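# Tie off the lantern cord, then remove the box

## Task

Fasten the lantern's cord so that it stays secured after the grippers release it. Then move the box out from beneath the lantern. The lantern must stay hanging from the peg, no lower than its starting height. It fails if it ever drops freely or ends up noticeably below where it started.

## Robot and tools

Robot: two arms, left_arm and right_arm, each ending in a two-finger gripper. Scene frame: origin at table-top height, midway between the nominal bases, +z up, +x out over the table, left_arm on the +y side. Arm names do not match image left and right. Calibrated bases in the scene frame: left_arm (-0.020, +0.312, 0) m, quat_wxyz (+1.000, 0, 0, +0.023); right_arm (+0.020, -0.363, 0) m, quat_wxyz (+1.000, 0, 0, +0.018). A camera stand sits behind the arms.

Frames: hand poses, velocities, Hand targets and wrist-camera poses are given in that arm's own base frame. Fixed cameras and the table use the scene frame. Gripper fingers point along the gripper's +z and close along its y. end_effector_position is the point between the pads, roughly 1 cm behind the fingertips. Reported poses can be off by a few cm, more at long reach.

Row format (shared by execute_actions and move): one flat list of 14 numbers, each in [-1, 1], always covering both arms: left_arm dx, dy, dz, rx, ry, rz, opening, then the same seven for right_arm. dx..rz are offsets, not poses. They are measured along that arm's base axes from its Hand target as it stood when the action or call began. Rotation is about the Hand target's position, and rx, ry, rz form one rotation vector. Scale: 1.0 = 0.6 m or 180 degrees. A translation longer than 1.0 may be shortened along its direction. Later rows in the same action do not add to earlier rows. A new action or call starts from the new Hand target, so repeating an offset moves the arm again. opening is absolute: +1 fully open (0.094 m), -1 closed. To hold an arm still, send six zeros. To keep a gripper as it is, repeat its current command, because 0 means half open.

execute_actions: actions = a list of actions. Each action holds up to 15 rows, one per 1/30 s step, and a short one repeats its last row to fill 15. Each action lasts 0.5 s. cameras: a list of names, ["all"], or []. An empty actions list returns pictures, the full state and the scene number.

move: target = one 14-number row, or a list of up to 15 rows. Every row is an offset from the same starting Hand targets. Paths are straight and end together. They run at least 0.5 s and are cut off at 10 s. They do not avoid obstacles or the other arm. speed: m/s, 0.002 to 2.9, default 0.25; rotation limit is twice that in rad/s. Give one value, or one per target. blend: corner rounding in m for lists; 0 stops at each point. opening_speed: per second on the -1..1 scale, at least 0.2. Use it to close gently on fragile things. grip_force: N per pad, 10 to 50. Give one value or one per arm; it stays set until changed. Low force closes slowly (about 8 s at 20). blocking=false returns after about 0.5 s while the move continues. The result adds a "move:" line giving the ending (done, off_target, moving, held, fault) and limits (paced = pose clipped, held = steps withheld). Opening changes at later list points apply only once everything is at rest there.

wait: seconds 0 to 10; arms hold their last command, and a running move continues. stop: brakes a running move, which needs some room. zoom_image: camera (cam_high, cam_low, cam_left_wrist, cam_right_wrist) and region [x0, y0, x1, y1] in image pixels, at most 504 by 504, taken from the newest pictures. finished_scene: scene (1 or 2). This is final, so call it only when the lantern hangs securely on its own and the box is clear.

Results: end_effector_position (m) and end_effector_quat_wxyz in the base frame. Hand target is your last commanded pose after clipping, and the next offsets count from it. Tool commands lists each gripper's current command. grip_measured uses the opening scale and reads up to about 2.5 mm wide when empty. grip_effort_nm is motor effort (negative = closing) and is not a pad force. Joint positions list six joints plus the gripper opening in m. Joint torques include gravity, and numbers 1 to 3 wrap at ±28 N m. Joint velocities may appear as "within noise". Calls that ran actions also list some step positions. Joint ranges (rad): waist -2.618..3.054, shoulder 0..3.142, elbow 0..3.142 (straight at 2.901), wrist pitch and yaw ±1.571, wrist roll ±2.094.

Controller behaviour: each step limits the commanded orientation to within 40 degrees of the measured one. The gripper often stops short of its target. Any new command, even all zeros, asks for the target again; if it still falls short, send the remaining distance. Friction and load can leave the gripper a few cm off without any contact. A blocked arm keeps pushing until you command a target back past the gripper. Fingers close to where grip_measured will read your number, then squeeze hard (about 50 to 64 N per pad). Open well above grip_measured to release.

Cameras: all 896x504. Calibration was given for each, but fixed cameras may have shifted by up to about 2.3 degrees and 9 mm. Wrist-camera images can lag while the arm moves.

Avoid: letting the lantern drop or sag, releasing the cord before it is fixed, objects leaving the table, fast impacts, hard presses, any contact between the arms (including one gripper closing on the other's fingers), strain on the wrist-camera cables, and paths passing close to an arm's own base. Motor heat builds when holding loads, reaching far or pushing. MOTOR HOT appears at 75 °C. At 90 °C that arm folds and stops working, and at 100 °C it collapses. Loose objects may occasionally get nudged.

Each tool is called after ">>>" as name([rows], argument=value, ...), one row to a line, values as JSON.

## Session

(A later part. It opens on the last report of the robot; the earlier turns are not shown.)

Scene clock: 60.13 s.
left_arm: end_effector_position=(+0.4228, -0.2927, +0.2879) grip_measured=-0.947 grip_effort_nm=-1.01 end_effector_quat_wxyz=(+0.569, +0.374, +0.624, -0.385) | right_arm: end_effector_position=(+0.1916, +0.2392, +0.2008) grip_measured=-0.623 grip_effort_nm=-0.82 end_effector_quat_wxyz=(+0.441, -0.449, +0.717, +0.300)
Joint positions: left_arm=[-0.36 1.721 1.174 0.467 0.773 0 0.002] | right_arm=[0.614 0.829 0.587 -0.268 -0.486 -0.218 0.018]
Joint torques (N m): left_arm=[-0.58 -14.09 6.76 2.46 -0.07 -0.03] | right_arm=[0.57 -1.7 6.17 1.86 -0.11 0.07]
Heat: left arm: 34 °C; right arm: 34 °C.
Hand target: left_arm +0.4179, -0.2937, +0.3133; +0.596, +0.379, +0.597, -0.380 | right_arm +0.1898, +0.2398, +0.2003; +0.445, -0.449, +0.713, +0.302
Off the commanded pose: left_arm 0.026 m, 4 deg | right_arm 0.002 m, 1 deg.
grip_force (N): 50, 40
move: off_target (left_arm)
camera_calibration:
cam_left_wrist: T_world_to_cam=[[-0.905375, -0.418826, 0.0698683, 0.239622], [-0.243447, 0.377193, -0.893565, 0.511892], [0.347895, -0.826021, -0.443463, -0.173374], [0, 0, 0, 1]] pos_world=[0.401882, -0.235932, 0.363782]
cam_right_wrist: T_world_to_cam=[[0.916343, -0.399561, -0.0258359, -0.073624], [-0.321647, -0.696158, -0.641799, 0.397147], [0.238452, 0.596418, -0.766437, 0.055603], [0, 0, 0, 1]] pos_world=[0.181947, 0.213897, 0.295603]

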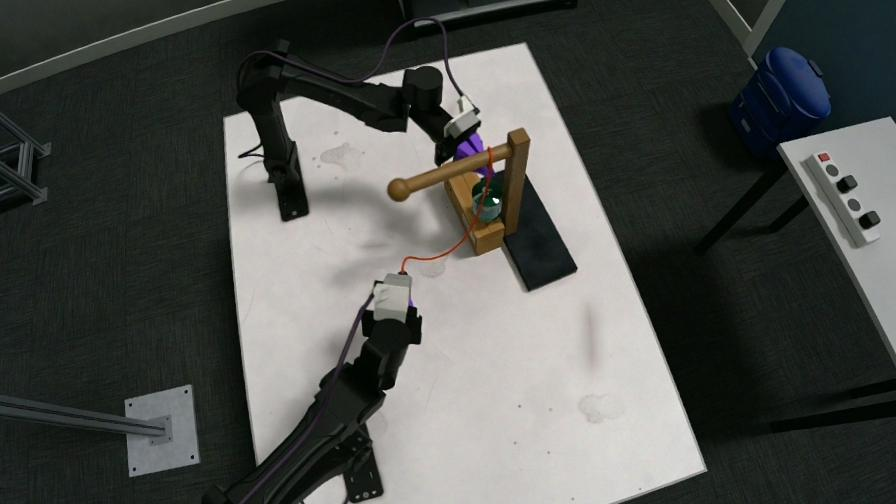

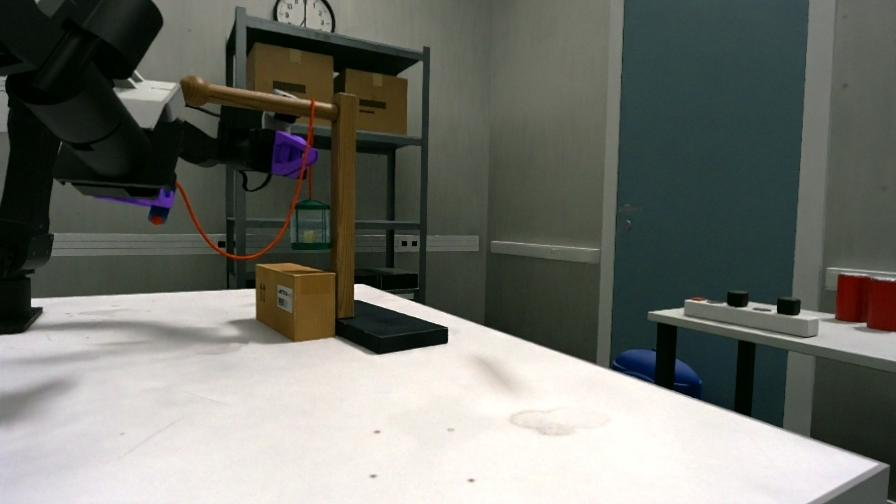

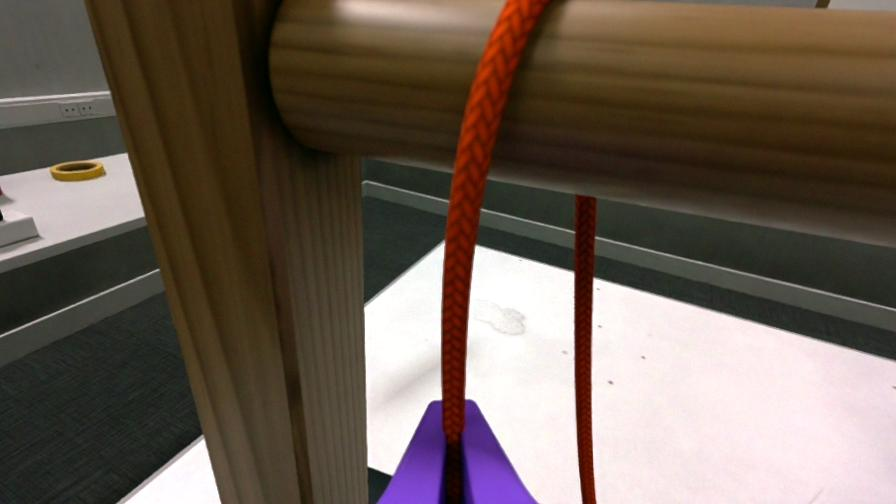

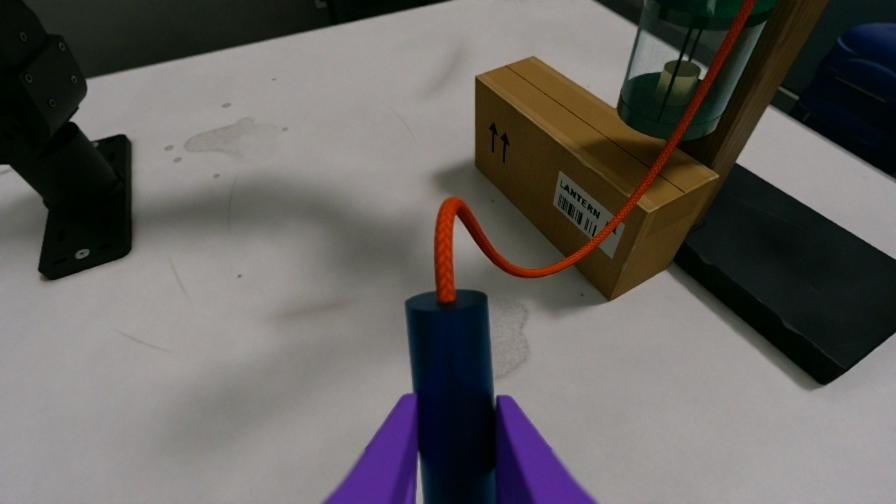

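>>> move([
  [0,0,0,0,0,0,-1,-0.1,0.317,0,-0.072,0.042,0,-0.9],
  [0,0,0,0,0,0,-1,-0.067,0.367,0.416,-0.072,0.042,0,-0.9],
  [0,0,0,0,0,0,-1,0.15,0.358,0.433,0,0,0,-0.9],
  [0,0,0,0,0,0,-1,0.167,0.067,0.433,0,0,0,-0.9],
], speed=0.22, blend=[0.03,0.03,0.03,0], cameras=["cam_high","cam_low","cam_left_wrist"])

Scene clock: 67.50 s.
left_arm: end_effector_position=(+0.4228, -0.2927, +0.2880) grip_measured=-0.947 grip_effort_nm=-1.01 end_effector_quat_wxyz=(+0.569, +0.374, +0.623, -0.385) | right_arm: end_effector_position=(+0.2976, +0.2826, +0.4510) grip_measured=-0.623 grip_effort_nm=-0.82 end_effector_quat_wxyz=(+0.434, -0.446, +0.724, +0.296)
Joint positions: left_arm=[-0.36 1.721 1.174 0.468 0.773 0 0.002] | right_arm=[0.525 1.642 2.235 -1.145 -0.552 -0.265 0.018]
Joint torques (N m): left_arm=[-0.58 -14.15 6.76 2.45 -0.09 -0.03] | right_arm=[-0.17 -7.79 4.38 1.79 -0.36 -0.05]
Heat: left arm: 35 °C; right arm: 33 °C.
Hand target: left_arm +0.4179, -0.2937, +0.3133; +0.596, +0.379, +0.597, -0.380 | right_arm +0.2899, +0.2801, +0.4602; +0.445, -0.449, +0.713, +0.302
Off the commanded pose: left_arm 0.026 m, 4 deg | right_arm 0.012 m, 2 deg.
elbow stopped short (right arm): the move would have taken joint 3 (elbow) straighter than the controller allows.
grip_force (N): 50, 40
move: off_target (left_arm, right_arm)
camera_calibration:
cam_left_wrist: T_world_to_cam=[[-0.905376, -0.418871, 0.0695817, 0.239709], [-0.243151, 0.377108, -0.893682, 0.511884], [0.348098, -0.826037, -0.443273, -0.173484], [0, 0, 0, 1]] pos_world=[0.401882, -0.235932, 0.363882]
Images, in order (width x height): cam_high 896x504, cam_low 896x504, cam_left_wrist 896x504.

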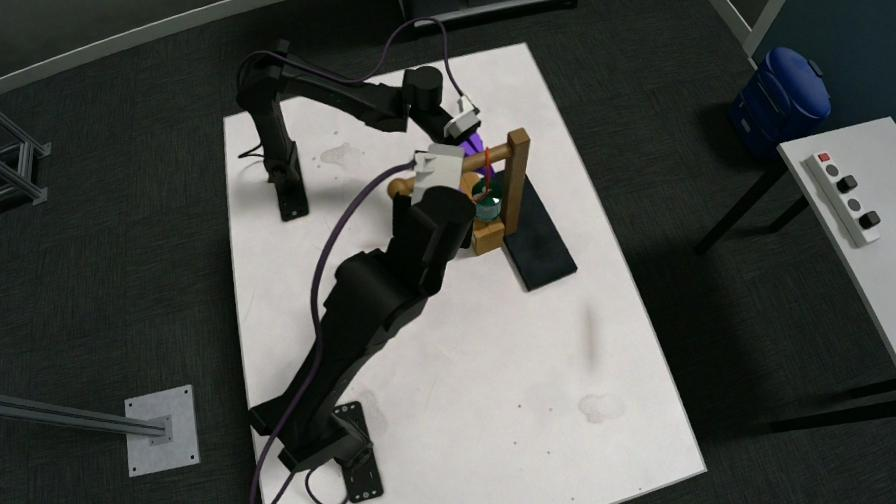

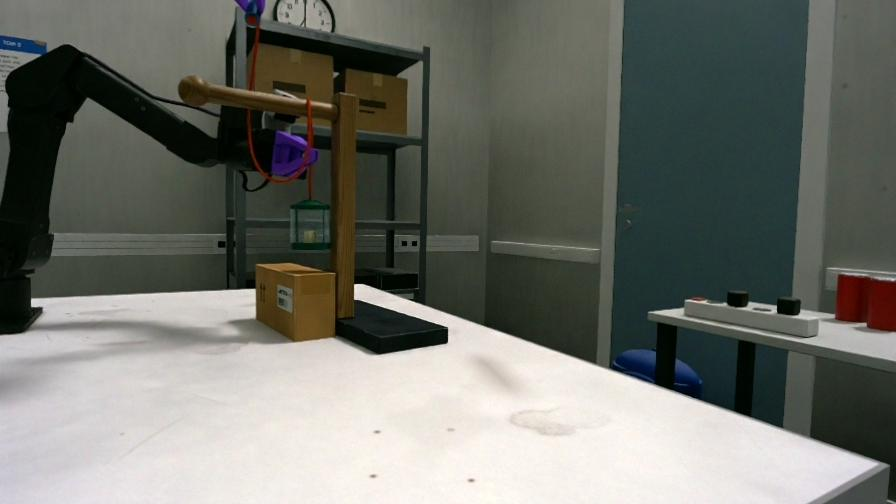

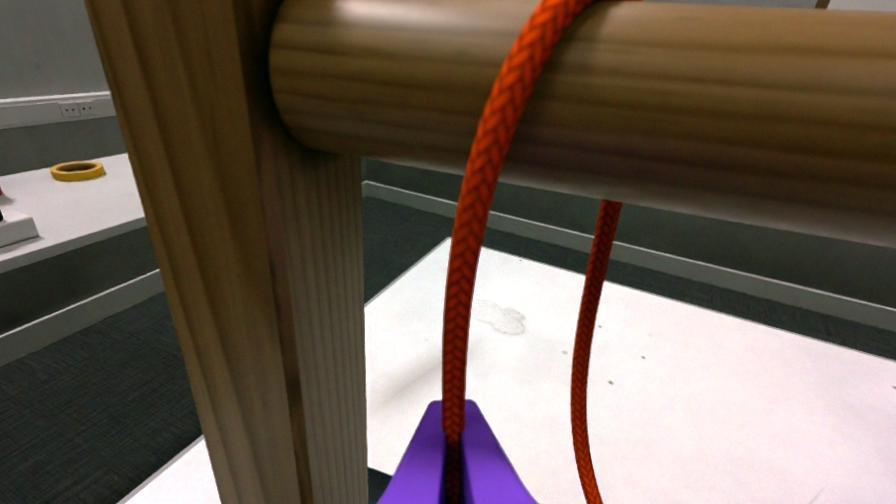

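>>> zoom_image(camera="cam_low", region=[170, 0, 370, 260])

>>> execute_actions(actions=[], cameras=["cam_right_wrist"])

Scaled by 1.938 from the camera's 896x504 image, which has a finer 1280x720 frame.

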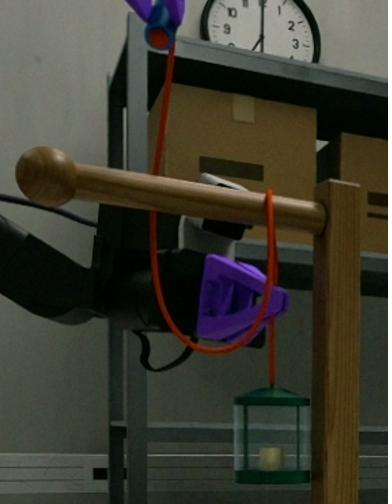

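Scene clock: 71.10 s.
left_arm: end_effector_position=(+0.4228, -0.2927, +0.2880) grip_measured=-0.947 grip_effort_nm=-1.01 end_effector_quat_wxyz=(+0.569, +0.374, +0.623, -0.385) | right_arm: end_effector_position=(+0.2977, +0.2826, +0.4511) grip_measured=-0.623 grip_effort_nm=-0.82 end_effector_quat_wxyz=(+0.434, -0.446, +0.724, +0.296)
Joint positions: left_arm=[-0.36 1.721 1.174 0.468 0.773 0 0.002] | right_arm=[0.525 1.642 2.235 -1.145 -0.552 -0.265 0.018]
Joint velocities: within noise
Joint torques (N m): left_arm=[-0.55 -14.08 6.74 2.47 -0.08 -0.04] | right_arm=[-0.12 -7.8 4.42 1.79 -0.37 -0.04]
Motor temperatures (°C): left_arm=[23 31 29 36 25 26 28] | right_arm=[26 33 30 29 24 25 23]
Heat: left arm: 36 °C; right arm: 33 °C.
Hand target: left_arm +0.4179, -0.2937, +0.3133; +0.596, +0.379, +0.597, -0.380 | right_arm +0.2899, +0.2801, +0.4602; +0.445, -0.449, +0.713, +0.302
Tool commands: left_gripper/opening=-1.0 right_gripper/opening=-0.9
Off the commanded pose: left_arm 0.026 m, 4 deg | right_arm 0.012 m, 2 deg.
grip_force (N): 50, 40
camera_calibration:
cam_right_wrist: T_world_to_cam=[[0.91121, -0.41049, -0.0345553, -0.138442], [-0.339233, -0.700144, -0.628267, 0.622381], [0.233704, 0.584206, -0.77723, 0.205956], [0, 0, 0, 1]] pos_world=[0.289149, 0.258606, 0.546313]
Images, in order (width x height): cam_right_wrist 896x504.

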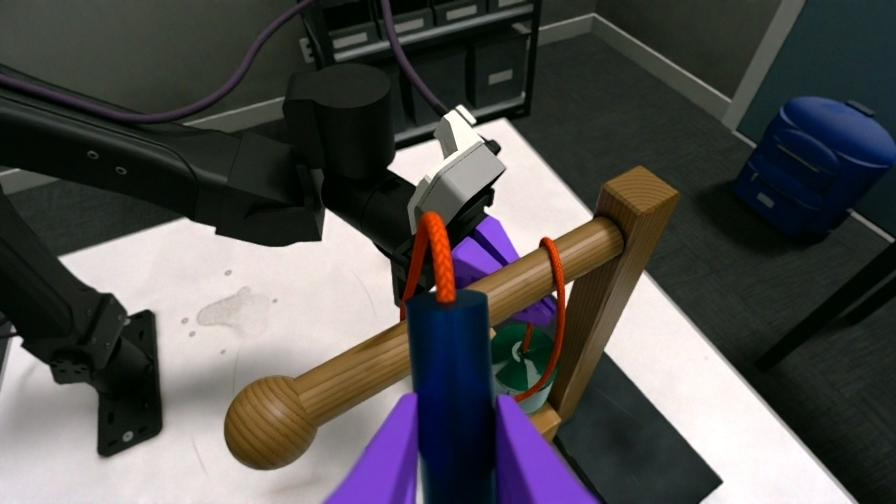

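>>> move([
  [0,0,0,0,0,0,-1,0.05,-0.133,-0.267,0,0,0,-0.9],
  [0,0,0,0,0,0,-1,0.083,-0.333,-0.35,0,0,0,-0.9],
], speed=0.15, blend=[0.03,0], cameras=["cam_high","cam_low","cam_left_wrist"])

Scene clock: 78.40 s.
left_arm: end_effector_position=(+0.4228, -0.2927, +0.2880) grip_measured=-0.947 grip_effort_nm=-1.01 end_effector_quat_wxyz=(+0.569, +0.374, +0.623, -0.385) | right_arm: end_effector_position=(+0.3367, +0.0784, +0.2421) grip_measured=-0.623 grip_effort_nm=-0.82 end_effector_quat_wxyz=(+0.437, -0.447, +0.724, +0.292)
Joint positions: left_arm=[-0.36 1.721 1.174 0.468 0.773 0 0.002] | right_arm=[-0.252 1.505 1.293 -1.02 -1.076 -1.153 0.018]
Joint torques (N m): left_arm=[-0.57 -14.06 6.75 2.47 -0.09 -0.04] | right_arm=[-0.01 -4.48 8.72 0.75 -0.88 -0.12]
Heat: left arm: 36 °C; right arm: 33 °C.
Hand target: left_arm +0.4179, -0.2937, +0.3133; +0.596, +0.379, +0.597, -0.380 | right_arm +0.3397, +0.0802, +0.2501; +0.445, -0.449, +0.714, +0.302
Off the commanded pose: left_arm 0.026 m, 4 deg | right_arm 0.009 m, 2 deg.
grip_force (N): 50, 40
move: off_target (left_arm)
camera_calibration:
cam_left_wrist: T_world_to_cam=[[-0.905376, -0.418871, 0.0695817, 0.239709], [-0.243151, 0.377108, -0.893682, 0.511884], [0.348098, -0.826037, -0.443273, -0.173484], [0, 0, 0, 1]] pos_world=[0.401882, -0.235932, 0.363882]
Images, in order (width x height): cam_high 896x504, cam_low 896x504, cam_left_wrist 896x504.

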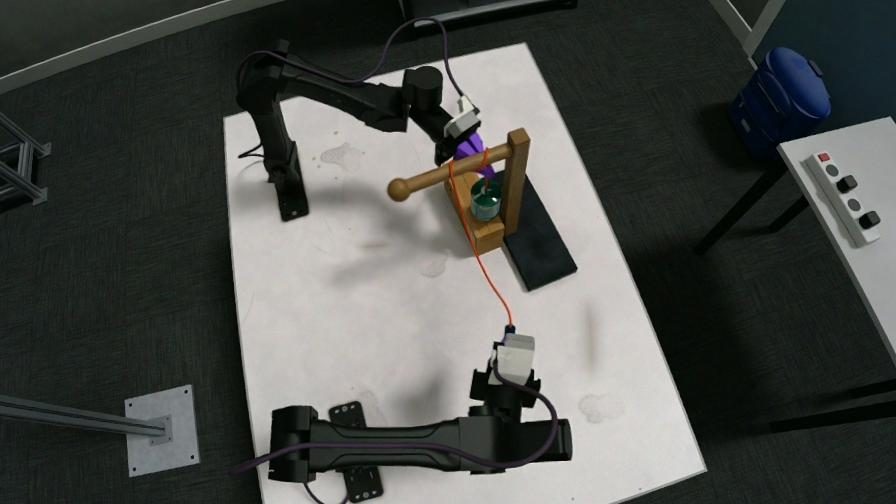

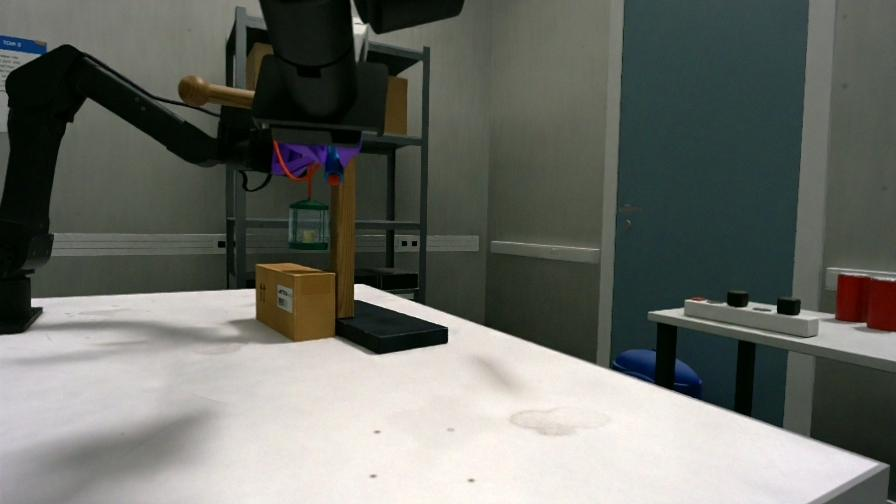

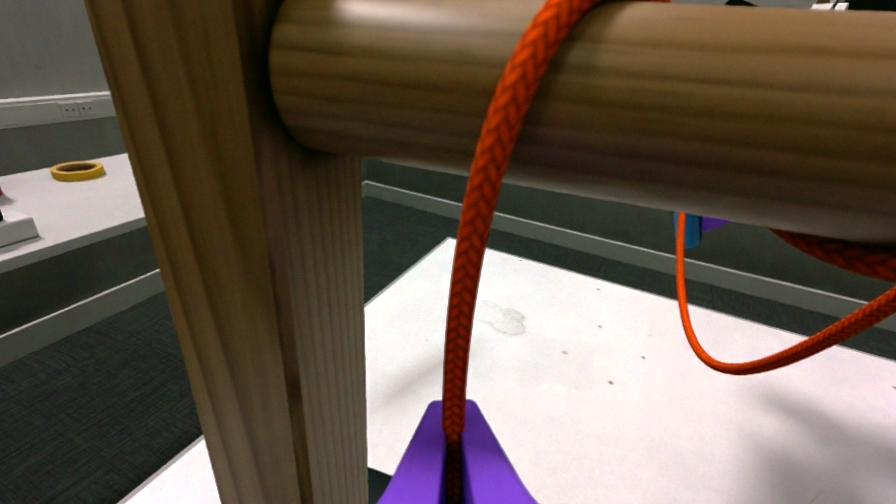

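>>> move([
  [0,0,0,0,0,0,-1,-0.25,0.233,-0.083,0,0,0,-0.9],
  [0,0,0,0,0,0,-1,-0.35,0.583,-0.083,-0.072,0.042,0,-0.9],
  [0,0,0,0,0,0,-1,-0.317,0.633,0.333,-0.072,0.042,0,-0.9],
  [0,0,0,0,0,0,-1,-0.1,0.62,0.35,0,0,0,-0.9],
  [0,0,0,0,0,0,-1,-0.083,0.333,0.35,0,0,0,-0.9],
], speed=0.22, blend=[0.03,0.03,0.03,0.03,0], cameras=["cam_low","cam_left_wrist","cam_right_wrist"])

Scene clock: 85.33 s.
left_arm: end_effector_position=(+0.4228, -0.2927, +0.2880) grip_measured=-0.947 grip_effort_nm=-1.01 end_effector_quat_wxyz=(+0.569, +0.374, +0.623, -0.385) | right_arm: end_effector_position=(+0.2976, +0.2825, +0.4510) grip_measured=-0.623 grip_effort_nm=-0.82 end_effector_quat_wxyz=(+0.434, -0.445, +0.725, +0.296)
Joint positions: left_arm=[-0.36 1.721 1.174 0.468 0.773 0 0.002] | right_arm=[0.525 1.642 2.234 -1.145 -0.551 -0.265 0.018]
Joint torques (N m): left_arm=[-0.58 -14.11 6.8 2.47 -0.09 -0.05] | right_arm=[-0.1 -7.77 4.41 1.79 -0.37 -0.04]
Heat: left arm: 37 °C; right arm: 32 °C.
Hand target: left_arm +0.4179, -0.2937, +0.3133; +0.596, +0.379, +0.597, -0.380 | right_arm +0.2899, +0.2800, +0.4601; +0.445, -0.449, +0.714, +0.302
Off the commanded pose: left_arm 0.026 m, 4 deg | right_arm 0.012 m, 2 deg.
elbow stopped short (right arm): the move would have taken joint 3 (elbow) straighter than the controller allows.
grip_force (N): 50, 40
move: off_target (left_arm, right_arm)
camera_calibration:
cam_left_wrist: T_world_to_cam=[[-0.905376, -0.418871, 0.0695817, 0.239709], [-0.243151, 0.377108, -0.893682, 0.511884], [0.348098, -0.826037, -0.443273, -0.173484], [0, 0, 0, 1]] pos_world=[0.401882, -0.235932, 0.363882]
cam_right_wrist: T_world_to_cam=[[0.911002, -0.410915, -0.0350008, -0.137982], [-0.339917, -0.700113, -0.627931, 0.622221], [0.233522, 0.583944, -0.777481, 0.206218], [0, 0, 0, 1]] pos_world=[0.289049, 0.258507, 0.546213]
Images, in order (width x height): cam_low 896x504, cam_left_wrist 896x504, cam_right_wrist 896x504.

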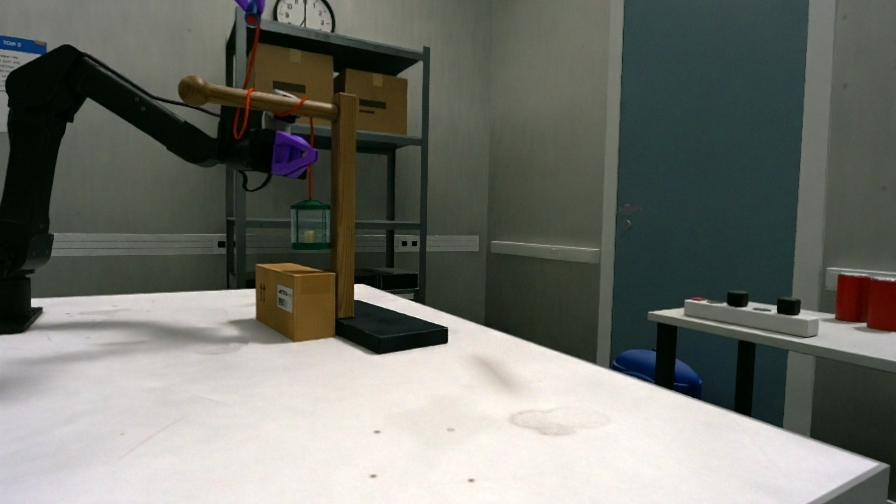

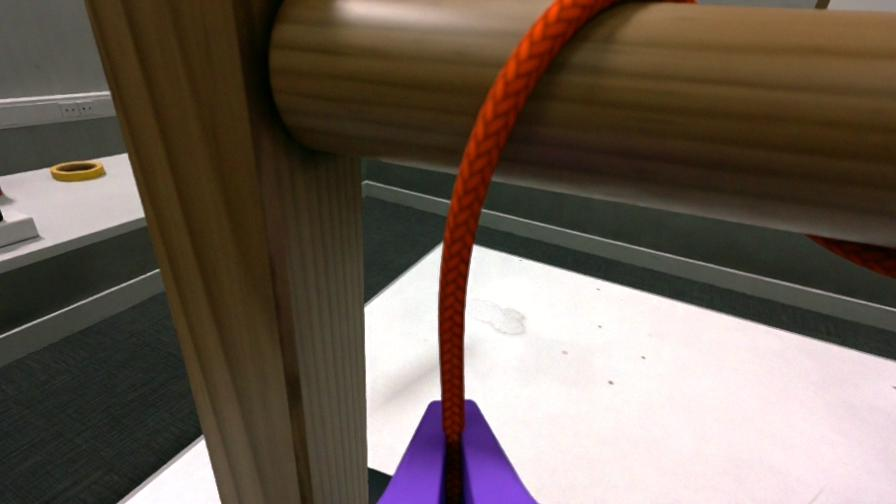

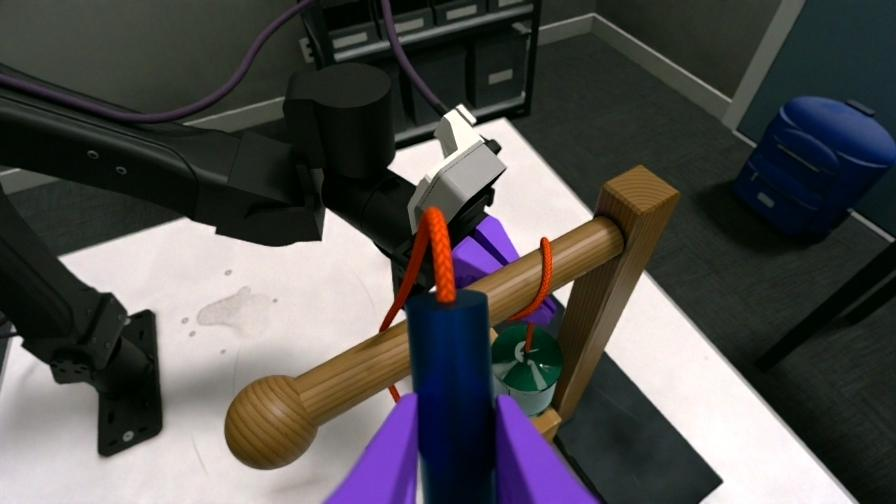

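>>> move([
  [0,0,0,0,0,0,-1,0.083,-0.133,-0.267,0,0,0,-0.9],
  [0,0,0,0,0,0,-1,0.183,-0.267,-0.433,0,0,0,-0.9],
], speed=0.15, blend=[0.03,0], cameras=["cam_high","cam_low","cam_left_wrist"])

Scene clock: 89.40 s.
left_arm: end_effector_position=(+0.4230, -0.2927, +0.2899) grip_measured=-0.947 grip_effort_nm=-1.01 end_effector_quat_wxyz=(+0.573, +0.374, +0.620, -0.384) | right_arm: end_effector_position=(+0.3949, +0.1285, +0.2089) grip_measured=-0.623 grip_effort_nm=-0.82 end_effector_quat_wxyz=(+0.449, -0.457, +0.704, +0.306)
Joint positions: left_arm=[-0.36 1.721 1.174 0.477 0.772 0 0.002] | right_arm=[-0.073 1.657 1.252 -0.549 -1.045 -0.862 0.018]
Joint torques (N m): left_arm=[-0.53 -14.06 6.78 2.38 -0.09 -0.03] | right_arm=[-1.44 -6.04 6.69 1.18 -0.34 -0.1]
Heat: left arm: 37 °C; right arm: 32 °C.
Hand target: left_arm +0.4180, -0.2937, +0.3133; +0.596, +0.379, +0.597, -0.380 | right_arm +0.3997, +0.1198, +0.2005; +0.445, -0.449, +0.713, +0.302
Off the commanded pose: left_arm 0.024 m, 4 deg | right_arm 0.013 m, 2 deg.
grip_force (N): 50, 40
move: off_target (left_arm, right_arm)
camera_calibration:
cam_left_wrist: T_world_to_cam=[[-0.905841, -0.418957, 0.0626664, 0.241968], [-0.235002, 0.373905, -0.897201, 0.510339], [0.352457, -0.827448, -0.437154, -0.176675], [0, 0, 0, 1]] pos_world=[0.401386, -0.235634, 0.365479]
Images, in order (width x height): cam_high 896x504, cam_low 896x504, cam_left_wrist 896x504.

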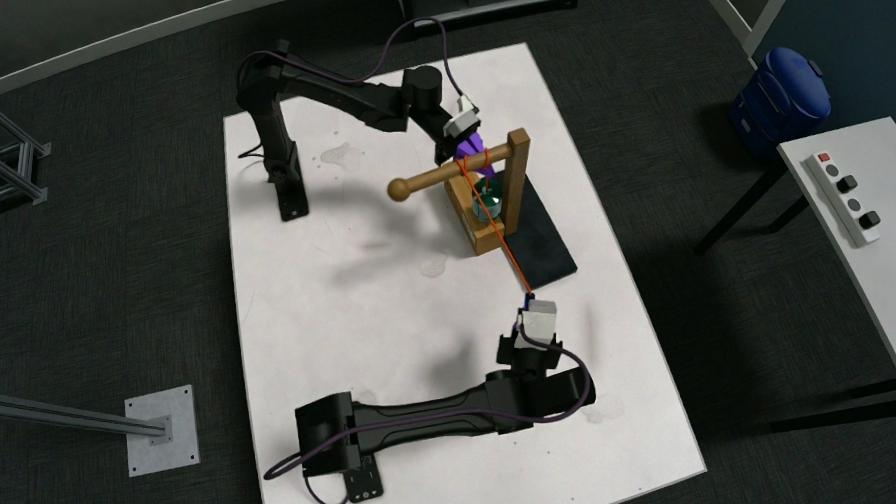

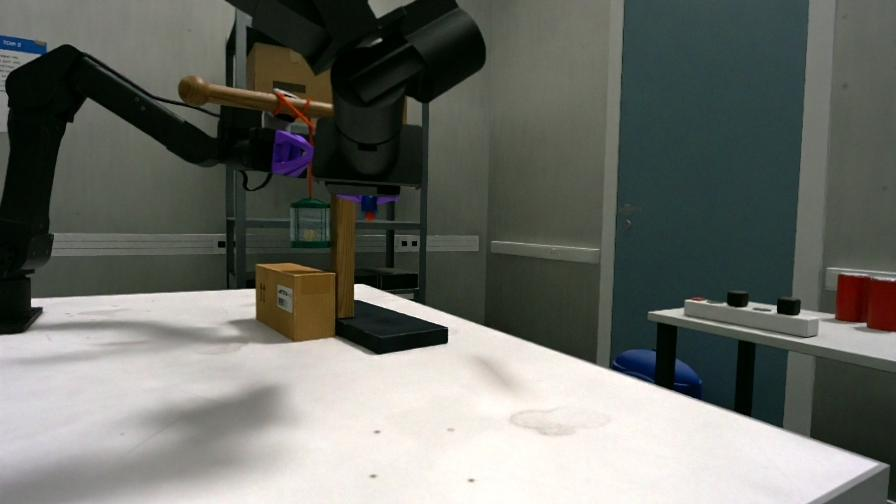

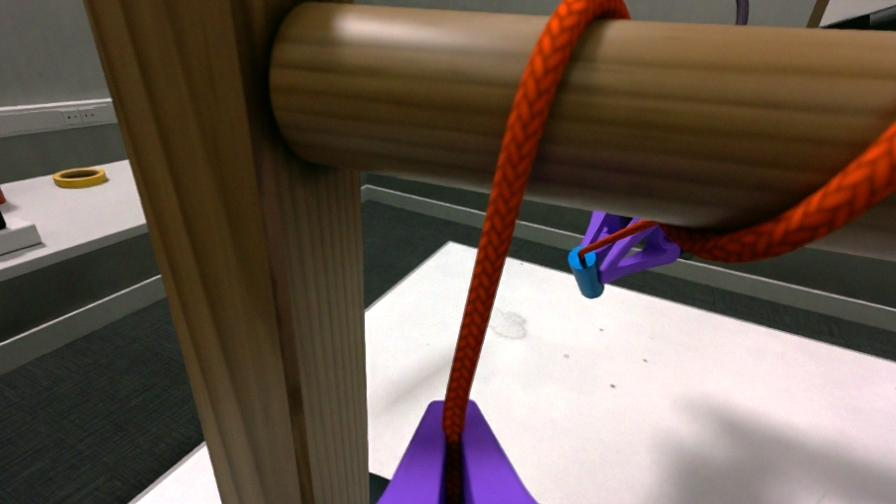

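>>> move([
  [0,0,-0.01,0,0,0,-1,-0.358,0.208,0,0,0,0,-0.9],
  [0,0,-0.01,0,0,0,-1,-0.436,0.517,0,-0.072,0.042,0,-0.9],
  [0,0,-0.01,0,0,0,-1,-0.4,0.567,0.4,-0.072,0.042,0,-0.9],
  [0,0,-0.01,0,0,0,-1,-0.2,0.558,0.425,0,0,0,-0.9],
  [0,0,-0.01,0,0,0,-1,-0.167,0.267,0.425,0,0,0,-0.9],
], speed=0.18, blend=[0.03,0.03,0.03,0.03,0], cameras=["cam_low","cam_left_wrist","cam_right_wrist"])

Scene clock: 97.77 s.
left_arm: end_effector_position=(+0.4232, -0.2928, +0.2930) grip_measured=-0.947 grip_effort_nm=-1.01 end_effector_quat_wxyz=(+0.578, +0.375, +0.615, -0.383) | right_arm: end_effector_position=(+0.3067, +0.2819, +0.4472) grip_measured=-0.624 grip_effort_nm=-0.82 end_effector_quat_wxyz=(+0.435, -0.444, +0.725, +0.297)
Joint positions: left_arm=[-0.36 1.721 1.174 0.493 0.772 0 0.002] | right_arm=[0.506 1.655 2.225 -1.126 -0.566 -0.271 0.018]
Joint torques (N m): left_arm=[-0.58 -13.3 5.63 2.42 -0.11 -0.04] | right_arm=[-0.13 -7.76 4.48 1.79 -0.36 -0.09]
Heat: left arm: 38 °C; right arm: 32 °C.
Hand target: left_arm +0.4180, -0.2937, +0.3073; +0.596, +0.379, +0.597, -0.380 | right_arm +0.2997, +0.2801, +0.4554; +0.445, -0.449, +0.713, +0.302
Off the commanded pose: left_arm 0.015 m, 3 deg | right_arm 0.011 m, 2 deg.
elbow stopped short (right arm): the move would have taken joint 3 (elbow) straighter than the controller allows.
grip_force (N): 50, 40
move: off_target (left_arm, right_arm)
camera_calibration:
cam_left_wrist: T_world_to_cam=[[-0.906658, -0.418658, 0.0519382, 0.245477], [-0.222102, 0.36903, -0.90249, 0.5078], [0.358667, -0.829785, -0.427569, -0.181629], [0, 0, 0, 1]] pos_world=[0.400492, -0.235336, 0.367876]
cam_right_wrist: T_world_to_cam=[[0.910015, -0.412911, -0.0371074, -0.144828], [-0.342136, -0.697446, -0.629692, 0.623161], [0.234126, 0.585725, -0.775958, 0.200121], [0, 0, 0, 1]] pos_world=[0.298148, 0.257605, 0.542311]
Images, in order (width x height): cam_low 896x504, cam_left_wrist 896x504, cam_right_wrist 896x504.

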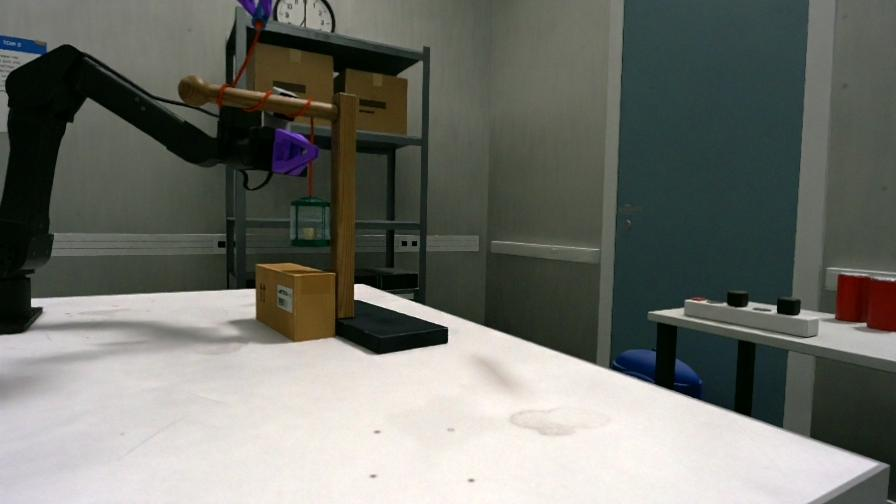

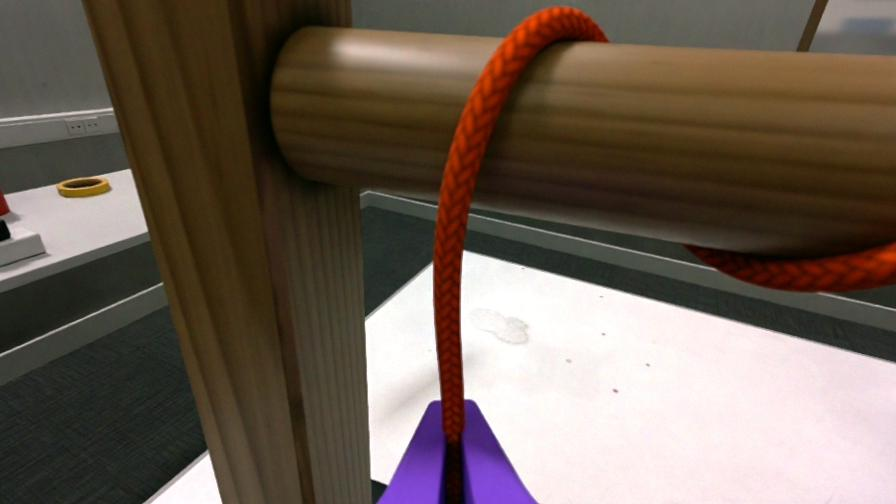

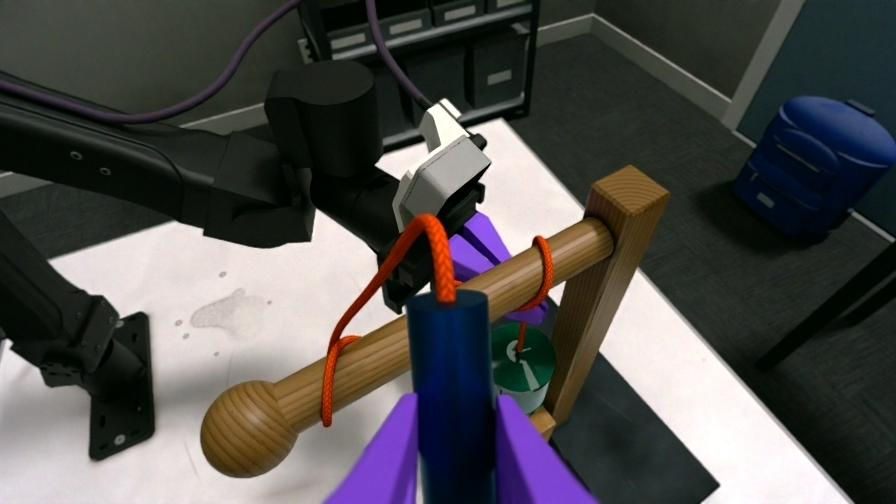

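>>> move([
  [0,0,-0.01,0,0,0,-1,0.067,-0.083,-0.225,0,0,0,-0.9],
  [0,0,-0.01,0,0,0,-1,0.15,-0.133,-0.425,0,0,0,-0.9],
], speed=0.12, blend=[0.03,0], cameras=["cam_high","cam_low","cam_left_wrist"])

Scene clock: 101.97 s.
left_arm: end_effector_position=(+0.4219, -0.2923, +0.2896) grip_measured=-0.947 grip_effort_nm=-1.01 end_effector_quat_wxyz=(+0.580, +0.376, +0.613, -0.383) | right_arm: end_effector_position=(+0.3661, +0.2290, +0.2483) grip_measured=-0.624 grip_effort_nm=-0.82 end_effector_quat_wxyz=(+0.484, -0.495, +0.638, +0.336)
Joint positions: left_arm=[-0.36 1.721 1.156 0.517 0.772 0 0.002] | right_arm=[0.201 1.548 1.147 -0.185 -0.986 -0.558 0.018]
Joint torques (N m): left_arm=[-0.54 -12.55 5.74 2.44 -0.1 -0.04] | right_arm=[-3.78 -3.78 4.42 0.97 0.97 0]
Heat: left arm: 38 °C; right arm: 32 °C.
Hand target: left_arm +0.4180, -0.2937, +0.3014; +0.597, +0.379, +0.597, -0.380 | right_arm +0.3896, +0.2002, +0.2004; +0.445, -0.449, +0.713, +0.302
Off the commanded pose: left_arm 0.012 m, 3 deg | right_arm 0.061 m, 12 deg.
grip_force (N): 50, 40
move: off_target (left_arm, right_arm)
camera_calibration:
cam_left_wrist: T_world_to_cam=[[-0.906928, -0.418549, 0.0479339, 0.246009], [-0.217285, 0.367247, -0.904387, 0.502267], [0.360927, -0.83063, -0.424012, -0.184375], [0, 0, 0, 1]] pos_world=[0.398794, -0.234637, 0.364275]
Images, in order (width x height): cam_high 896x504, cam_low 896x504, cam_left_wrist 896x504.

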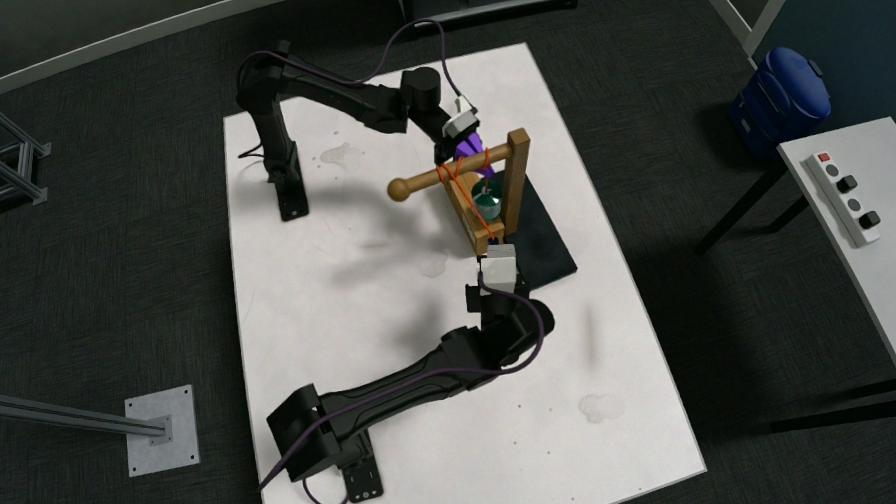

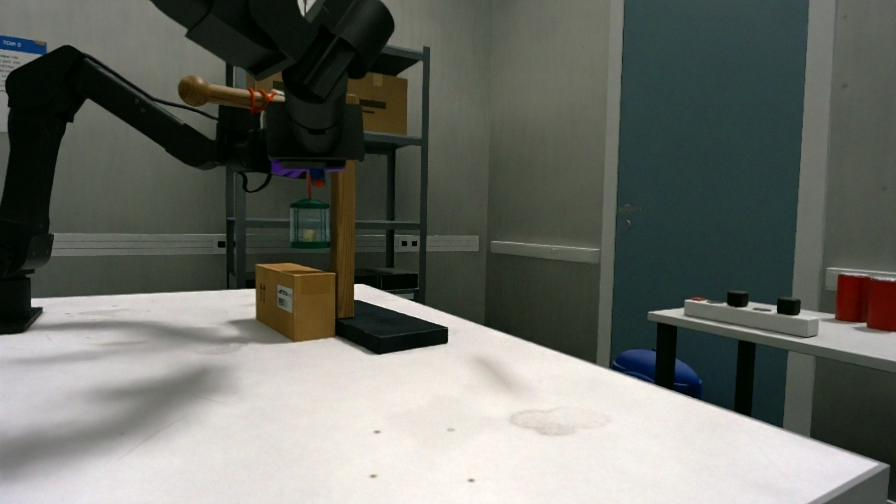

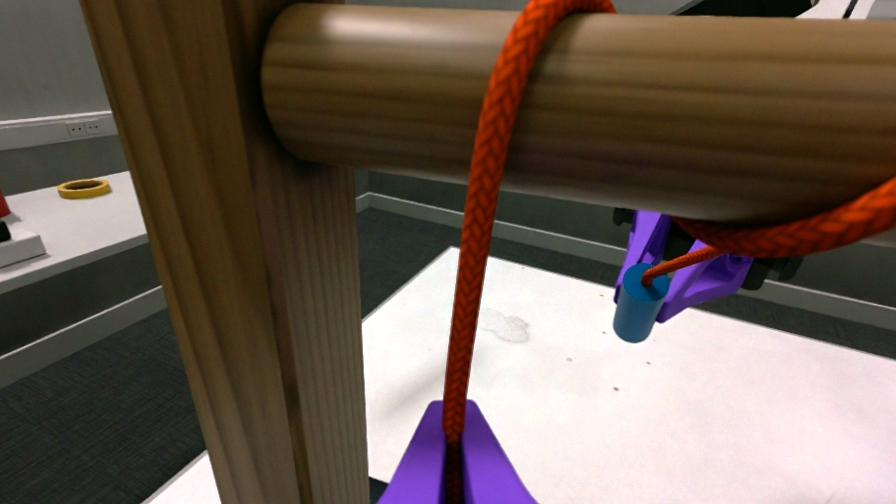

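>>> move(target=[0,0,-0.05,0,0,0,-1,-0.015,0.018,0.03,0,0,0,-0.9], speed=0.02)

>>> move(target=[0,0,-0.03,0,0,0,-1,0,0,0,0,0,0,-0.9], speed=0.02, cameras=["cam_low","cam_left_wrist"])

Scene clock: 105.60 s.
left_arm: end_effector_position=(+0.4158, -0.2900, +0.2850) grip_measured=-0.947 grip_effort_nm=-1.01 end_effector_quat_wxyz=(+0.603, +0.381, +0.591, -0.378) | right_arm: end_effector_position=(+0.3641, +0.2323, +0.2447) grip_measured=-0.624 grip_effort_nm=-0.82 end_effector_quat_wxyz=(+0.476, -0.489, +0.646, +0.342)
Joint positions: left_arm=[-0.36 1.721 1.081 0.656 0.772 0 0.002] | right_arm=[0.212 1.548 1.139 -0.183 -0.976 -0.532 0.018]
Joint torques (N m): left_arm=[-0.55 -8.42 5.29 2.12 -0.12 -0.03] | right_arm=[-2.03 -6.3 6.58 0.77 1.15 0.16]
Heat: left arm: 39 °C; right arm: 32 °C.
Hand target: left_arm +0.4180, -0.2937, +0.2713; +0.596, +0.379, +0.597, -0.380 | right_arm +0.3805, +0.2111, +0.2185; +0.445, -0.449, +0.713, +0.302
Off the commanded pose: left_arm 0.014 m, 1 deg | right_arm 0.038 m, 11 deg.
grip_force (N): 50, 40
move: off_target (left_arm, right_arm)

Scene clock: 106.93 s.
left_arm: end_effector_position=(+0.4149, -0.2905, +0.2816) grip_measured=-0.947 grip_effort_nm=-1.01 end_effector_quat_wxyz=(+0.621, +0.385, +0.571, -0.374) | right_arm: end_effector_position=(+0.3641, +0.2322, +0.2447) grip_measured=-0.624 grip_effort_nm=-0.82 end_effector_quat_wxyz=(+0.476, -0.489, +0.646, +0.342)
Joint positions: left_arm=[-0.362 1.744 1.046 0.77 0.772 0 0.002] | right_arm=[0.212 1.548 1.139 -0.183 -0.975 -0.531 0.018]
Joint torques (N m): left_arm=[-0.44 -7.88 4.63 1.72 -0.15 -0.03] | right_arm=[-2.03 -6.34 6.6 0.76 1.15 0.17]
Heat: left arm: 39 °C; right arm: 32 °C.
Hand target: left_arm +0.4180, -0.2937, +0.2533; +0.596, +0.379, +0.597, -0.380 | right_arm +0.3806, +0.2111, +0.2184; +0.445, -0.449, +0.713, +0.302
Off the commanded pose: left_arm 0.029 m, 4 deg | right_arm 0.037 m, 11 deg.
grip_force (N): 50, 40
move: off_target (left_arm, right_arm)
camera_calibration:
cam_left_wrist: T_world_to_cam=[[-0.908206, -0.416932, -0.0364744, 0.265516], [-0.113077, 0.328354, -0.937762, 0.44766], [0.402959, -0.847556, -0.345358, -0.228264], [0, 0, 0, 1]] pos_world=[0.383744, -0.229755, 0.35065]
Images, in order (width x height): cam_low 896x504, cam_left_wrist 896x504.

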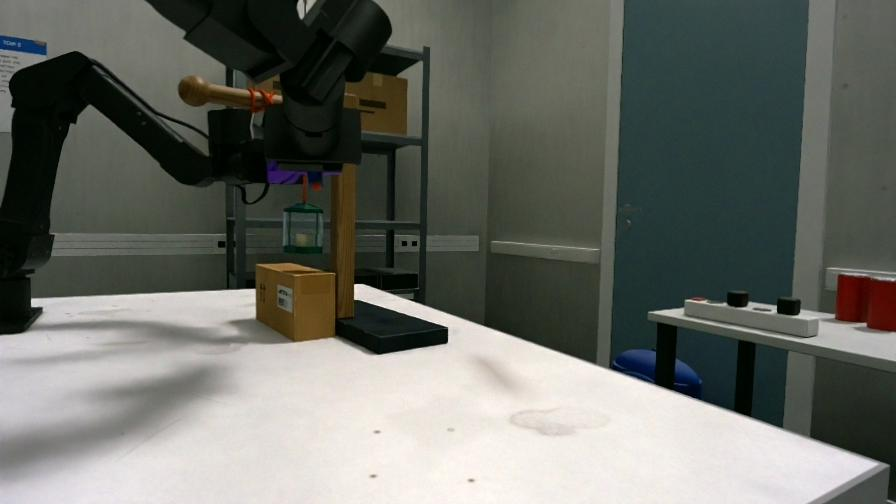

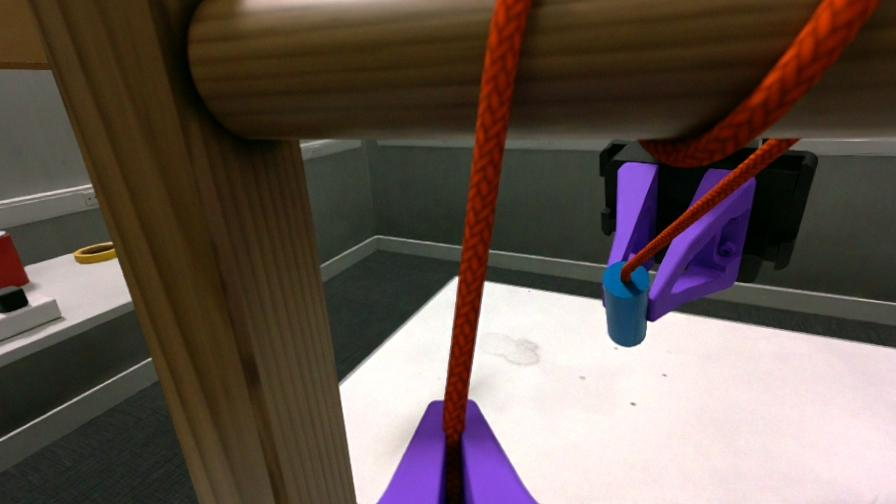

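>>> move(target=[0,0,-0.01,0,0,0,-1,0,0,0,0,0,0,-0.9], speed=0.02)

>>> move(target=[0,0,-0.005,0,0,0,-0.6,0,0,0,0,0,0,-0.9], speed=0.02, opening_speed=0.3, cameras=["cam_low","cam_left_wrist"])

Scene clock: 108.67 s.
left_arm: end_effector_position=(+0.4143, -0.2902, +0.2810) grip_measured=-0.947 grip_effort_nm=-1.01 end_effector_quat_wxyz=(+0.628, +0.386, +0.564, -0.373) | right_arm: end_effector_position=(+0.3641, +0.2322, +0.2447) grip_measured=-0.624 grip_effort_nm=-0.82 end_effector_quat_wxyz=(+0.476, -0.489, +0.646, +0.342)
Joint positions: left_arm=[-0.362 1.751 1.034 0.808 0.772 0 0.002] | right_arm=[0.212 1.548 1.139 -0.183 -0.975 -0.531 0.018]
Joint torques (N m): left_arm=[-0.47 -7.56 4.3 1.59 -0.16 -0.04] | right_arm=[-2.04 -6.32 6.6 0.76 1.14 0.17]
Heat: left arm: 38 °C; right arm: 32 °C.
Hand target: left_arm +0.4180, -0.2937, +0.2474; +0.597, +0.379, +0.597, -0.380 | right_arm +0.3806, +0.2111, +0.2184; +0.445, -0.449, +0.713, +0.302
Off the commanded pose: left_arm 0.034 m, 5 deg | right_arm 0.037 m, 11 deg.
grip_force (N): 50, 40
move: off_target (left_arm, right_arm)

Scene clock: 110.20 s.
left_arm: end_effector_position=(+0.4158, -0.2908, +0.2669) grip_measured=-0.601 grip_effort_nm=0.09 end_effector_quat_wxyz=(+0.617, +0.384, +0.575, -0.375) | right_arm: end_effector_position=(+0.3641, +0.2322, +0.2447) grip_measured=-0.624 grip_effort_nm=-0.82 end_effector_quat_wxyz=(+0.476, -0.489, +0.646, +0.342)
Joint positions: left_arm=[-0.362 1.77 1.022 0.809 0.772 0 0.019] | right_arm=[0.212 1.548 1.139 -0.183 -0.975 -0.531 0.018]
Joint torques (N m): left_arm=[-0.43 -8.59 4.94 1.72 -0.14 -0.04] | right_arm=[-1.99 -6.32 6.63 0.76 1.14 0.17]
Heat: left arm: 38 °C; right arm: 32 °C.
Hand target: left_arm +0.4180, -0.2937, +0.2443; +0.596, +0.379, +0.597, -0.380 | right_arm +0.3806, +0.2111, +0.2184; +0.445, -0.449, +0.713, +0.302
Off the commanded pose: left_arm 0.023 m, 4 deg | right_arm 0.037 m, 11 deg.
grip_force (N): 50, 40
move: off_target (left_arm, right_arm)
camera_calibration:
cam_left_wrist: T_world_to_cam=[[-0.908551, -0.416806, -0.0284186, 0.263743], [-0.123107, 0.332109, -0.935173, 0.438687], [0.399224, -0.846154, -0.35305, -0.229971], [0, 0, 0, 1]] pos_world=[0.385439, -0.230354, 0.336552]
Images, in order (width x height): cam_low 896x504, cam_left_wrist 896x504.

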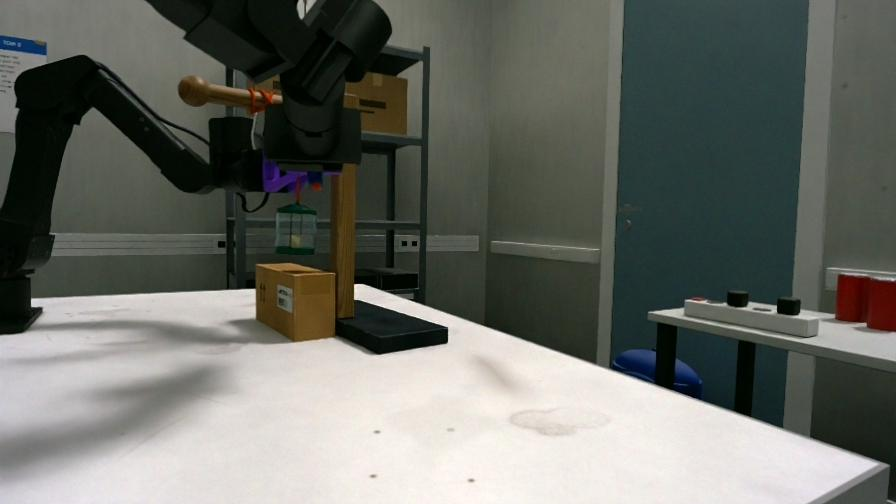

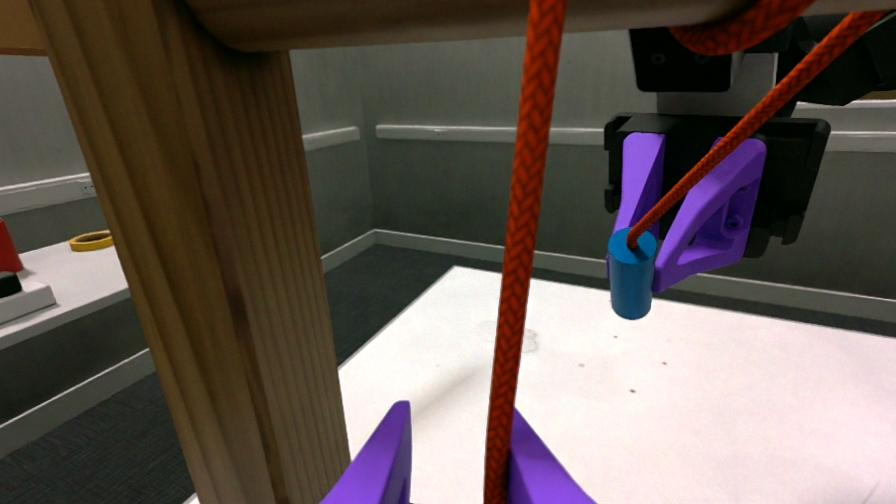

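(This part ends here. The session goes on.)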